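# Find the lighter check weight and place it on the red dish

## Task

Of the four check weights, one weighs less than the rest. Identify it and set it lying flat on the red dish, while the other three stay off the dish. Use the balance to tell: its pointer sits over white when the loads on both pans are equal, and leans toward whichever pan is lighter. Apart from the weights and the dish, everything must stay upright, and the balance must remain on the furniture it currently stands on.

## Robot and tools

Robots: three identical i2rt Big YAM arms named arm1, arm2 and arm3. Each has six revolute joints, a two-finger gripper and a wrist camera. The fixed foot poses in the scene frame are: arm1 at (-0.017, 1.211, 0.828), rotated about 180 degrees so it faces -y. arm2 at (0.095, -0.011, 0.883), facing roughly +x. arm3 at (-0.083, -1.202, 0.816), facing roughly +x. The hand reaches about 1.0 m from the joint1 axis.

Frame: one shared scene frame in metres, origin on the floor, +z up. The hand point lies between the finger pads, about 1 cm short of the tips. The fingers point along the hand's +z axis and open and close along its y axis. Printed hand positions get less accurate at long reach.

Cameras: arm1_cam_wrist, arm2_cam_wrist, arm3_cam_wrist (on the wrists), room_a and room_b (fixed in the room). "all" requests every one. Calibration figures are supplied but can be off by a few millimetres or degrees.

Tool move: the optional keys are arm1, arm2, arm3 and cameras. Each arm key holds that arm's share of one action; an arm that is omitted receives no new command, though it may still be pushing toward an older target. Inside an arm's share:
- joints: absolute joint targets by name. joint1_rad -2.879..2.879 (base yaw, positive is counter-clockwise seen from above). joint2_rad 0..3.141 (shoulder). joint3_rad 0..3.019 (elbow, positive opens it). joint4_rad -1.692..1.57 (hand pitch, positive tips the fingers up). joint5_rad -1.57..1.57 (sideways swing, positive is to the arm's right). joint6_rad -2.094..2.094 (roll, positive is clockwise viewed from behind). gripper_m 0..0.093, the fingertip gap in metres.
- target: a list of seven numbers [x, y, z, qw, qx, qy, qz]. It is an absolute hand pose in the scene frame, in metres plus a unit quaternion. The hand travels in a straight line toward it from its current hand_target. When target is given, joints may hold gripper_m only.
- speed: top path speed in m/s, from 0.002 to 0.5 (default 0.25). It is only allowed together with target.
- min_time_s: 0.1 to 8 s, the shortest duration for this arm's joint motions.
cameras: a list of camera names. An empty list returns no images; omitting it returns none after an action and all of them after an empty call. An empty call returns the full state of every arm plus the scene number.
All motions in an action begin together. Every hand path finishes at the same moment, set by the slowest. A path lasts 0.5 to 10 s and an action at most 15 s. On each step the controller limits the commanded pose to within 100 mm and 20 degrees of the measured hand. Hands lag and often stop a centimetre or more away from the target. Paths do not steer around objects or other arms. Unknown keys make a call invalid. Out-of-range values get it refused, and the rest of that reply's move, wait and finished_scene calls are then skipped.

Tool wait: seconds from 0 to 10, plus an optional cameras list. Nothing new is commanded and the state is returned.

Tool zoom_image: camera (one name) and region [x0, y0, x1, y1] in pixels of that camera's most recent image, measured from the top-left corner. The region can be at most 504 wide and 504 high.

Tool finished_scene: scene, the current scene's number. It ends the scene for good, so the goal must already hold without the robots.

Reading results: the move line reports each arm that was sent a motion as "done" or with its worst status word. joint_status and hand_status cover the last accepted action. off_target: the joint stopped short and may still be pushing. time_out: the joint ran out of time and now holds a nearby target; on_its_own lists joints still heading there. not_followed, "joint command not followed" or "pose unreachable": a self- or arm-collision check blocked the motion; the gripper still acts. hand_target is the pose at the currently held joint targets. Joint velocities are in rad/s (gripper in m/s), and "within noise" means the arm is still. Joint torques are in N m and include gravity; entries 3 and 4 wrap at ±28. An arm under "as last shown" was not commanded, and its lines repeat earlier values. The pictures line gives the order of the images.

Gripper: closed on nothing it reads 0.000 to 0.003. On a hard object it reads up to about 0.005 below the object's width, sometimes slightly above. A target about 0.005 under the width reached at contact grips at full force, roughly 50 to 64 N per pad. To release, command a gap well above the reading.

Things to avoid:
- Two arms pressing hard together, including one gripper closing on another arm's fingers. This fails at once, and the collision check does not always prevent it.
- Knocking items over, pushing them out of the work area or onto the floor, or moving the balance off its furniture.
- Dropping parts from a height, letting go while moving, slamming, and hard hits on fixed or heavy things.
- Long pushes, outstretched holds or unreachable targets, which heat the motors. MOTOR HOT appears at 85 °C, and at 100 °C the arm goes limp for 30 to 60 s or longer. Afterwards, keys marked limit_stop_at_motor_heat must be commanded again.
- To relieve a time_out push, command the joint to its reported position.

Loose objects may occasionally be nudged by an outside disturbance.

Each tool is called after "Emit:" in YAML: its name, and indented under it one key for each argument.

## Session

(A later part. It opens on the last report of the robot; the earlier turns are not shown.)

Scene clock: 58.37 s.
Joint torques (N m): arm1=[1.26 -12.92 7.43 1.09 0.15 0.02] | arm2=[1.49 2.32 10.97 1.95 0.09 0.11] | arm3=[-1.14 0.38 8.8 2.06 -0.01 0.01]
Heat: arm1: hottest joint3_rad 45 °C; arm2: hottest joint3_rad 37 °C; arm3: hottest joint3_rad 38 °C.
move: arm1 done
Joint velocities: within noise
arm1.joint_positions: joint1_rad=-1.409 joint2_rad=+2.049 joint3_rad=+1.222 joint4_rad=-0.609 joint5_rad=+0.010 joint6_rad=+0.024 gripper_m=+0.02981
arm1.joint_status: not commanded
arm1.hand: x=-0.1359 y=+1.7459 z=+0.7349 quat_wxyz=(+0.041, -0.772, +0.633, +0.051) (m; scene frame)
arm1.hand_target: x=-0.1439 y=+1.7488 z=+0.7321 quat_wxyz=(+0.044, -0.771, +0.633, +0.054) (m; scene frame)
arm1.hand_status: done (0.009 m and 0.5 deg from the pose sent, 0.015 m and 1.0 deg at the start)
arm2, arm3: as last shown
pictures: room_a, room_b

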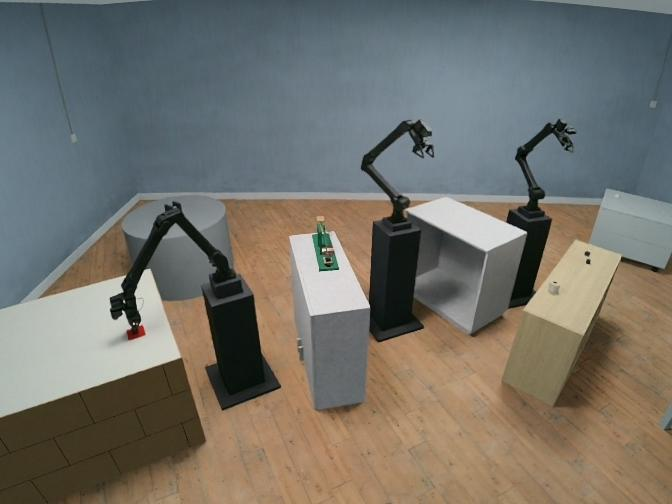

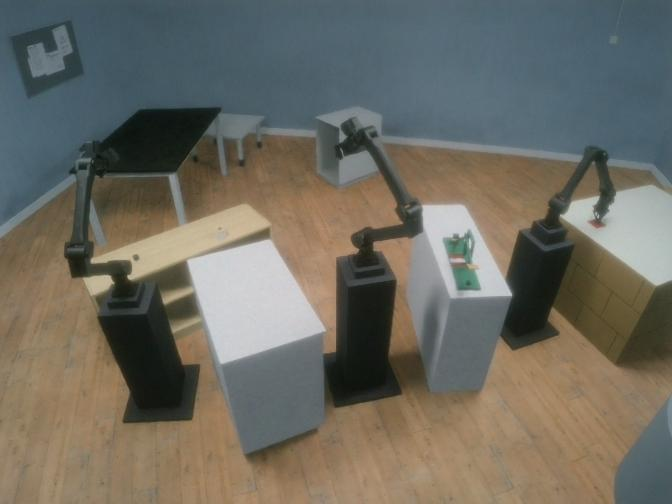

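Emit:
move:
  arm1: {"target":[-0.142,1.746,0.722,0.0443,-0.7713,0.6326,0.0540],"speed":0.03}

Emit:
move:
  arm1: {"target":[-0.142,1.746,0.715,0.0443,-0.7713,0.6326,0.0540],"speed":0.03}
  cameras: ["arm1_cam_wrist","room_a","room_b"]

Emit:
zoom_image:
  camera: "room_a"
  region: [110, 300, 160, 350]

Emit:
zoom_image:
  camera: "room_b"
  region: [575, 195, 625, 245]

Scene clock: 59.53 s.
Joint torques (N m): arm1=[1.08 -11.46 6.91 1.63 0.16 -0.02] | arm2=[1.55 2.26 10.95 1.89 0.08 0.1] | arm3=[-1.14 0.5 8.8 2.06 -0.01 0.01]
Heat: arm1: hottest joint3_rad 45 °C; arm2: hottest joint3_rad 37 °C; arm3: hottest joint3_rad 38 °C.
move: arm1 off_target
Joint velocities: within noise
arm1.joint_positions: joint1_rad=-1.409 joint2_rad=+2.049 joint3_rad=+1.215 joint4_rad=-0.596 joint5_rad=+0.010 joint6_rad=+0.024 gripper_m=+0.02981
arm1.joint_status: not commanded
arm1.hand: x=-0.1359 y=+1.7455 z=+0.7331 quat_wxyz=(+0.043, -0.771, +0.633, +0.053) (m; scene frame)
arm1.hand_target: x=-0.1419 y=+1.7458 z=+0.7222 quat_wxyz=(+0.044, -0.771, +0.633, +0.054) (m; scene frame)
arm1.hand_status: off_target (0.013 m and 0.2 deg from the pose sent, 0.014 m and 0.5 deg at the start)
arm2, arm3: as last shown
pictures: none

Scene clock: 60.50 s.
Joint torques (N m): arm1=[0.79 -10.93 6.89 1.98 0.13 0] | arm2=[1.49 2.2 10.97 1.95 0.09 0.12] | arm3=[-1.14 0.32 8.8 2.09 -0.01 0.02]
Heat: arm1: hottest joint3_rad 45 °C; arm2: hottest joint3_rad 37 °C; arm3: hottest joint3_rad 38 °C.
move: arm1 off_target
Joint velocities: within noise
arm1.joint_positions: joint1_rad=-1.409 joint2_rad=+2.049 joint3_rad=+1.212 joint4_rad=-0.591 joint5_rad=+0.010 joint6_rad=+0.024 gripper_m=+0.02981
arm1.joint_status: not commanded
arm1.hand: x=-0.1358 y=+1.7452 z=+0.7324 quat_wxyz=(+0.044, -0.771, +0.633, +0.054) (m; scene frame)
arm1.hand_target: x=-0.1417 y=+1.7452 z=+0.7154 quat_wxyz=(+0.044, -0.771, +0.633, +0.054) (m; scene frame)
arm1.hand_status: off_target (0.019 m and 0.1 deg from the pose sent, 0.019 m and 0.2 deg at the start)
arm2.joint_positions: joint1_rad=+0.482 joint2_rad=+0.585 joint3_rad=+1.357 joint4_rad=-1.462 joint5_rad=+0.226 joint6_rad=+0.023 gripper_m=+0.09396
arm2.joint_status: not commanded
arm2.hand: x=-0.1095 y=-0.0683 z=+1.3892 quat_wxyz=(-0.010, +0.891, +0.138, -0.433) (m; scene frame)
arm2.hand_target: x=-0.1075 y=-0.0675 z=+1.4001 quat_wxyz=(-0.007, +0.885, +0.136, -0.444) (m; scene frame)
arm2.hand_status: not commanded
arm3.joint_positions: joint1_rad=-0.065 joint2_rad=+0.649 joint3_rad=+1.390 joint4_rad=-1.161 joint5_rad=-0.034 joint6_rad=-0.702 gripper_m=+0.09396
arm3.joint_status: not commanded
arm3.hand: x=-0.3410 y=-1.1470 z=+1.3892 quat_wxyz=(-0.236, +0.811, +0.203, -0.495) (m; scene frame)
arm3.hand_target: x=-0.3379 y=-1.1478 z=+1.4005 quat_wxyz=(-0.241, +0.805, +0.201, -0.504) (m; scene frame)
arm3.hand_status: not commanded
pictures: arm1_cam_wrist, room_a, room_b
camera_calibration:
arm1_cam_wrist: T_world_to_cam=[[0.980217, 0.197915, 0.00180938, -0.213593], [0.17297, -0.861042, 0.478214, 1.17892], [0.0962038, -0.46844, -0.878242, 1.60144], [0, 0, 0, 1]] pos_world=[-0.148615, 1.80755, 0.843061]

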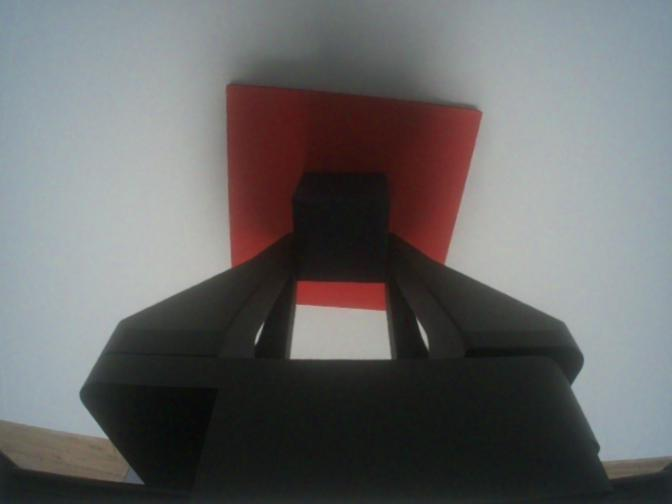

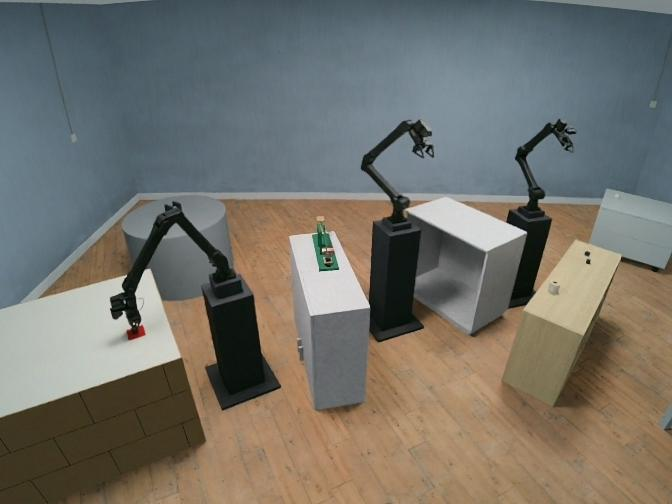

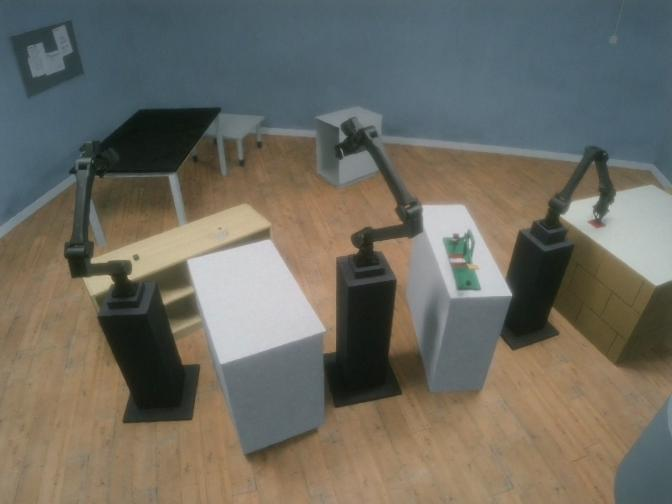

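Scaled by 10.080 from the camera's 672x504 image, which has a finer 960x720 frame.

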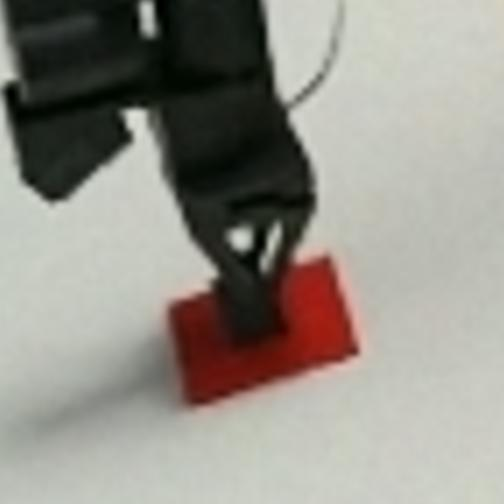

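Scaled by 10.080 from the camera's 672x504 image, which has a finer 960x720 frame.

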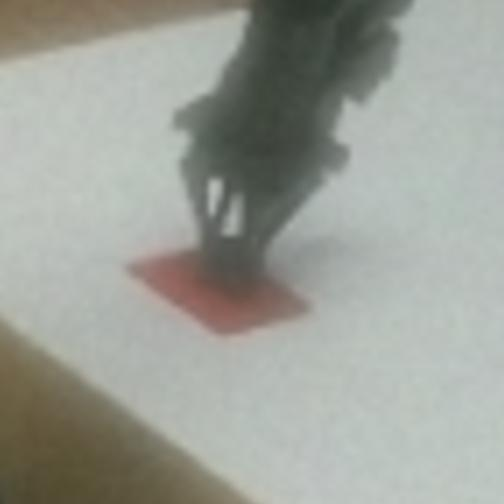

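Emit:
move:
  arm1: {"target":[-0.142,1.747,0.729,0.0443,-0.7713,0.6326,0.0540],"speed":0.05}

Emit:
move:
  arm1: {"joints":{"gripper_m":0.036}}

Emit:
move:
  arm1: {"joints":{"gripper_m":0.06}}
  cameras: ["arm1_cam_wrist","room_a","room_b"]

Emit:
zoom_image:
  camera: "room_a"
  region: [110, 300, 160, 350]

Emit:
zoom_image:
  camera: "room_b"
  region: [575, 195, 625, 245]

Scene clock: 61.90 s.
Joint torques (N m): arm1=[1.03 -12.92 7.65 0.79 0.14 0.01] | arm2=[1.49 2.2 10.91 1.92 0.08 0.11] | arm3=[-1.26 0.32 8.8 2.06 -0.01 0.02]
Heat: arm1: hottest joint3_rad 45 °C; arm2: hottest joint3_rad 37 °C; arm3: hottest joint3_rad 38 °C.
move: arm1 done
Joint velocities: within noise
arm1.joint_positions: joint1_rad=-1.409 joint2_rad=+2.049 joint3_rad=+1.212 joint4_rad=-0.592 joint5_rad=+0.010 joint6_rad=+0.024 gripper_m=+0.02981
arm1.joint_status: not commanded
arm1.hand: x=-0.1357 y=+1.7449 z=+0.7324 quat_wxyz=(+0.043, -0.771, +0.633, +0.054) (m; scene frame)
arm1.hand_target: x=-0.1419 y=+1.7468 z=+0.7289 quat_wxyz=(+0.044, -0.771, +0.633, +0.054) (m; scene frame)
arm1.hand_status: done (0.007 m and 0.1 deg from the pose sent, 0.007 m and 0.1 deg at the start)
arm2, arm3: as last shown
pictures: none

Scene clock: 62.43 s.
Joint torques (N m): arm1=[0.56 -12.92 7.66 0.84 0.13 -0.01] | arm2=[1.32 2.26 11.02 1.91 0.08 0.11] | arm3=[-1.14 0.38 8.8 2.09 0 0.02]
Heat: arm1: hottest joint3_rad 45 °C; arm2: hottest joint3_rad 37 °C; arm3: hottest joint3_rad 38 °C.
move: arm1 done
Joint velocities: within noise
arm1.joint_positions: joint1_rad=-1.409 joint2_rad=+2.052 joint3_rad=+1.211 joint4_rad=-0.592 joint5_rad=+0.011 joint6_rad=+0.024 gripper_m=+0.03589
arm1.joint_status: all done
arm1.hand: x=-0.1354 y=+1.7440 z=+0.7308 quat_wxyz=(+0.043, -0.772, +0.633, +0.052) (m; scene frame)
arm1.hand_target: x=-0.1419 y=+1.7469 z=+0.7290 quat_wxyz=(+0.044, -0.771, +0.633, +0.054) (m; scene frame)
arm1.hand_status: not commanded
arm2, arm3: as last shown
pictures: none

Scene clock: 63.03 s.
Joint torques (N m): arm1=[0.73 -12.98 7.66 0.72 0.11 -0.02] | arm2=[1.55 2.37 10.95 1.91 0.08 0.11] | arm3=[-1.14 0.44 8.8 2.07 -0.01 0.01]
Heat: arm1: hottest joint3_rad 44 °C; arm2: hottest joint3_rad 37 °C; arm3: hottest joint3_rad 38 °C.
move: arm1 done
Joint velocities: within noise
arm1.joint_positions: joint1_rad=-1.409 joint2_rad=+2.052 joint3_rad=+1.211 joint4_rad=-0.592 joint5_rad=+0.011 joint6_rad=+0.024 gripper_m=+0.05982
arm1.joint_status: all done
arm1.hand: x=-0.1354 y=+1.7440 z=+0.7308 quat_wxyz=(+0.043, -0.772, +0.633, +0.052) (m; scene frame)
arm1.hand_target: x=-0.1419 y=+1.7469 z=+0.7290 quat_wxyz=(+0.044, -0.771, +0.633, +0.054) (m; scene frame)
arm1.hand_status: not commanded
arm2, arm3: as last shown
pictures: arm1_cam_wrist, room_a, room_b
camera_calibration:
arm1_cam_wrist: T_world_to_cam=[[0.980232, 0.197834, 0.00267243, -0.214321], [0.172053, -0.859003, 0.482194, 1.17207], [0.0976901, -0.472202, -0.87606, 1.60451], [0, 0, 0, 1]] pos_world=[-0.148317, 1.80686, 0.841053]

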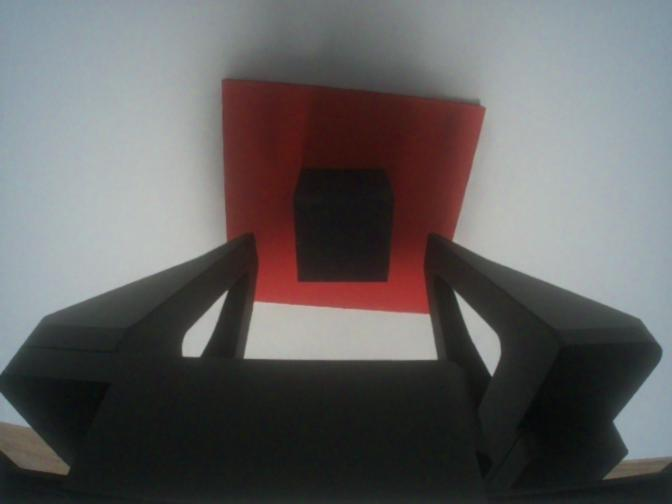

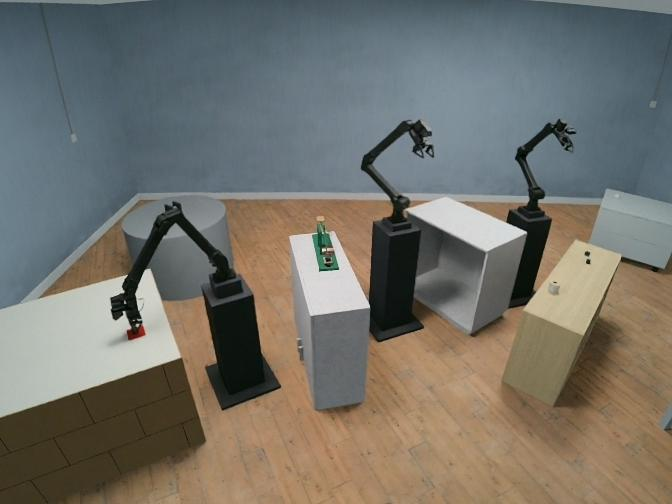

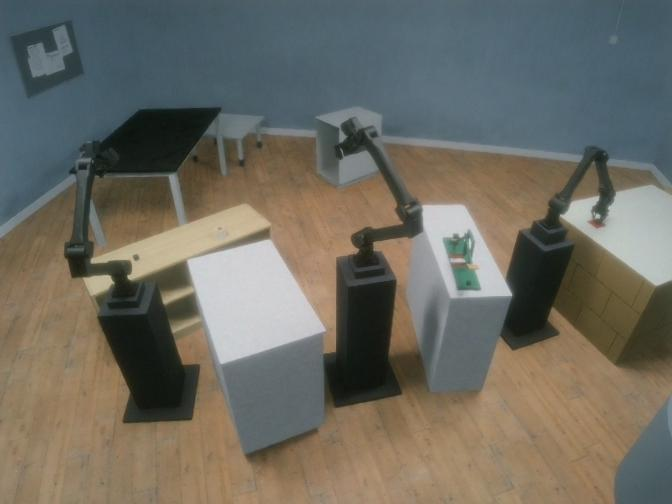

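Scaled by 10.080 from the camera's 672x504 image, which has a finer 960x720 frame.

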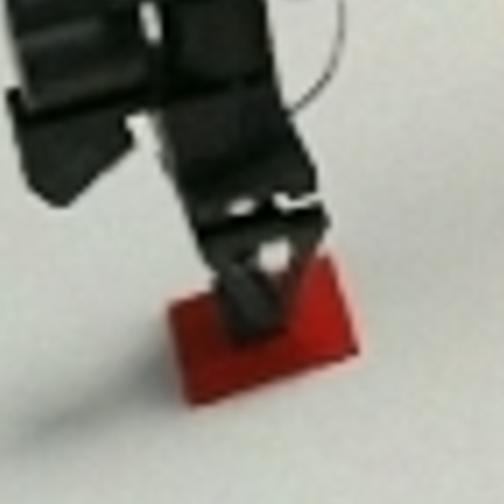

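Scaled by 10.080 from the camera's 672x504 image, which has a finer 960x720 frame.

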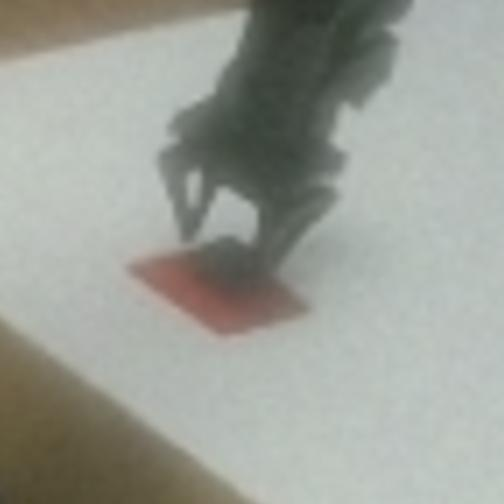

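Emit:
move:
  arm1: {"target":[-0.142,1.735,0.85,0.0443,-0.7713,0.6326,0.0540],"speed":0.15}
  cameras: ["arm1_cam_wrist"]

Scene clock: 64.73 s.
Joint torques (N m): arm1=[0.85 -14.04 10.88 0.16 0.13 0.06] | arm2=[1.38 2.26 10.97 1.92 0.08 0.11] | arm3=[-1.14 0.38 8.81 2.07 0 0.01]
Heat: arm1: hottest joint3_rad 44 °C; arm2: hottest joint3_rad 38 °C; arm3: hottest joint3_rad 38 °C.
move: arm1 off_target
Joint velocities: within noise
arm1.joint_positions: joint1_rad=-1.406 joint2_rad=+1.851 joint3_rad=+1.208 joint4_rad=-0.835 joint5_rad=+0.011 joint6_rad=+0.027 gripper_m=+0.05990
arm1.joint_status: not commanded
arm1.hand: x=-0.1310 y=+1.7188 z=+0.8258 quat_wxyz=(+0.028, -0.773, +0.633, +0.034) (m; scene frame)
arm1.hand_target: x=-0.1420 y=+1.7341 z=+0.8501 quat_wxyz=(+0.044, -0.771, +0.633, +0.054) (m; scene frame)
arm1.hand_status: off_target (0.031 m and 3.0 deg from the pose sent, 0.120 m and 0.3 deg at the start)
arm2, arm3: as last shown
pictures: arm1_cam_wrist
camera_calibration:
arm1_cam_wrist: T_world_to_cam=[[0.98012, 0.198375, 0.00342745, -0.215452], [0.167439, -0.836294, 0.522089, 1.03119], [0.106436, -0.511136, -0.852884, 1.72439], [0, 0, 0, 1]] pos_world=[-0.14503, 1.78651, 0.933073]

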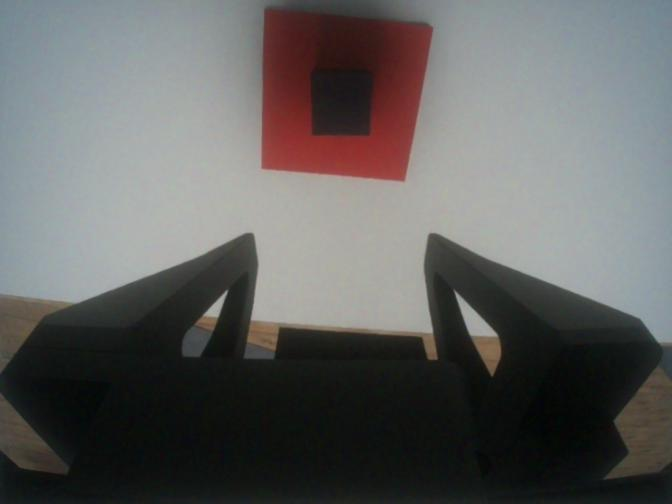

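Emit:
finished_scene:
  scene: 1

The scene is finished: the task was done.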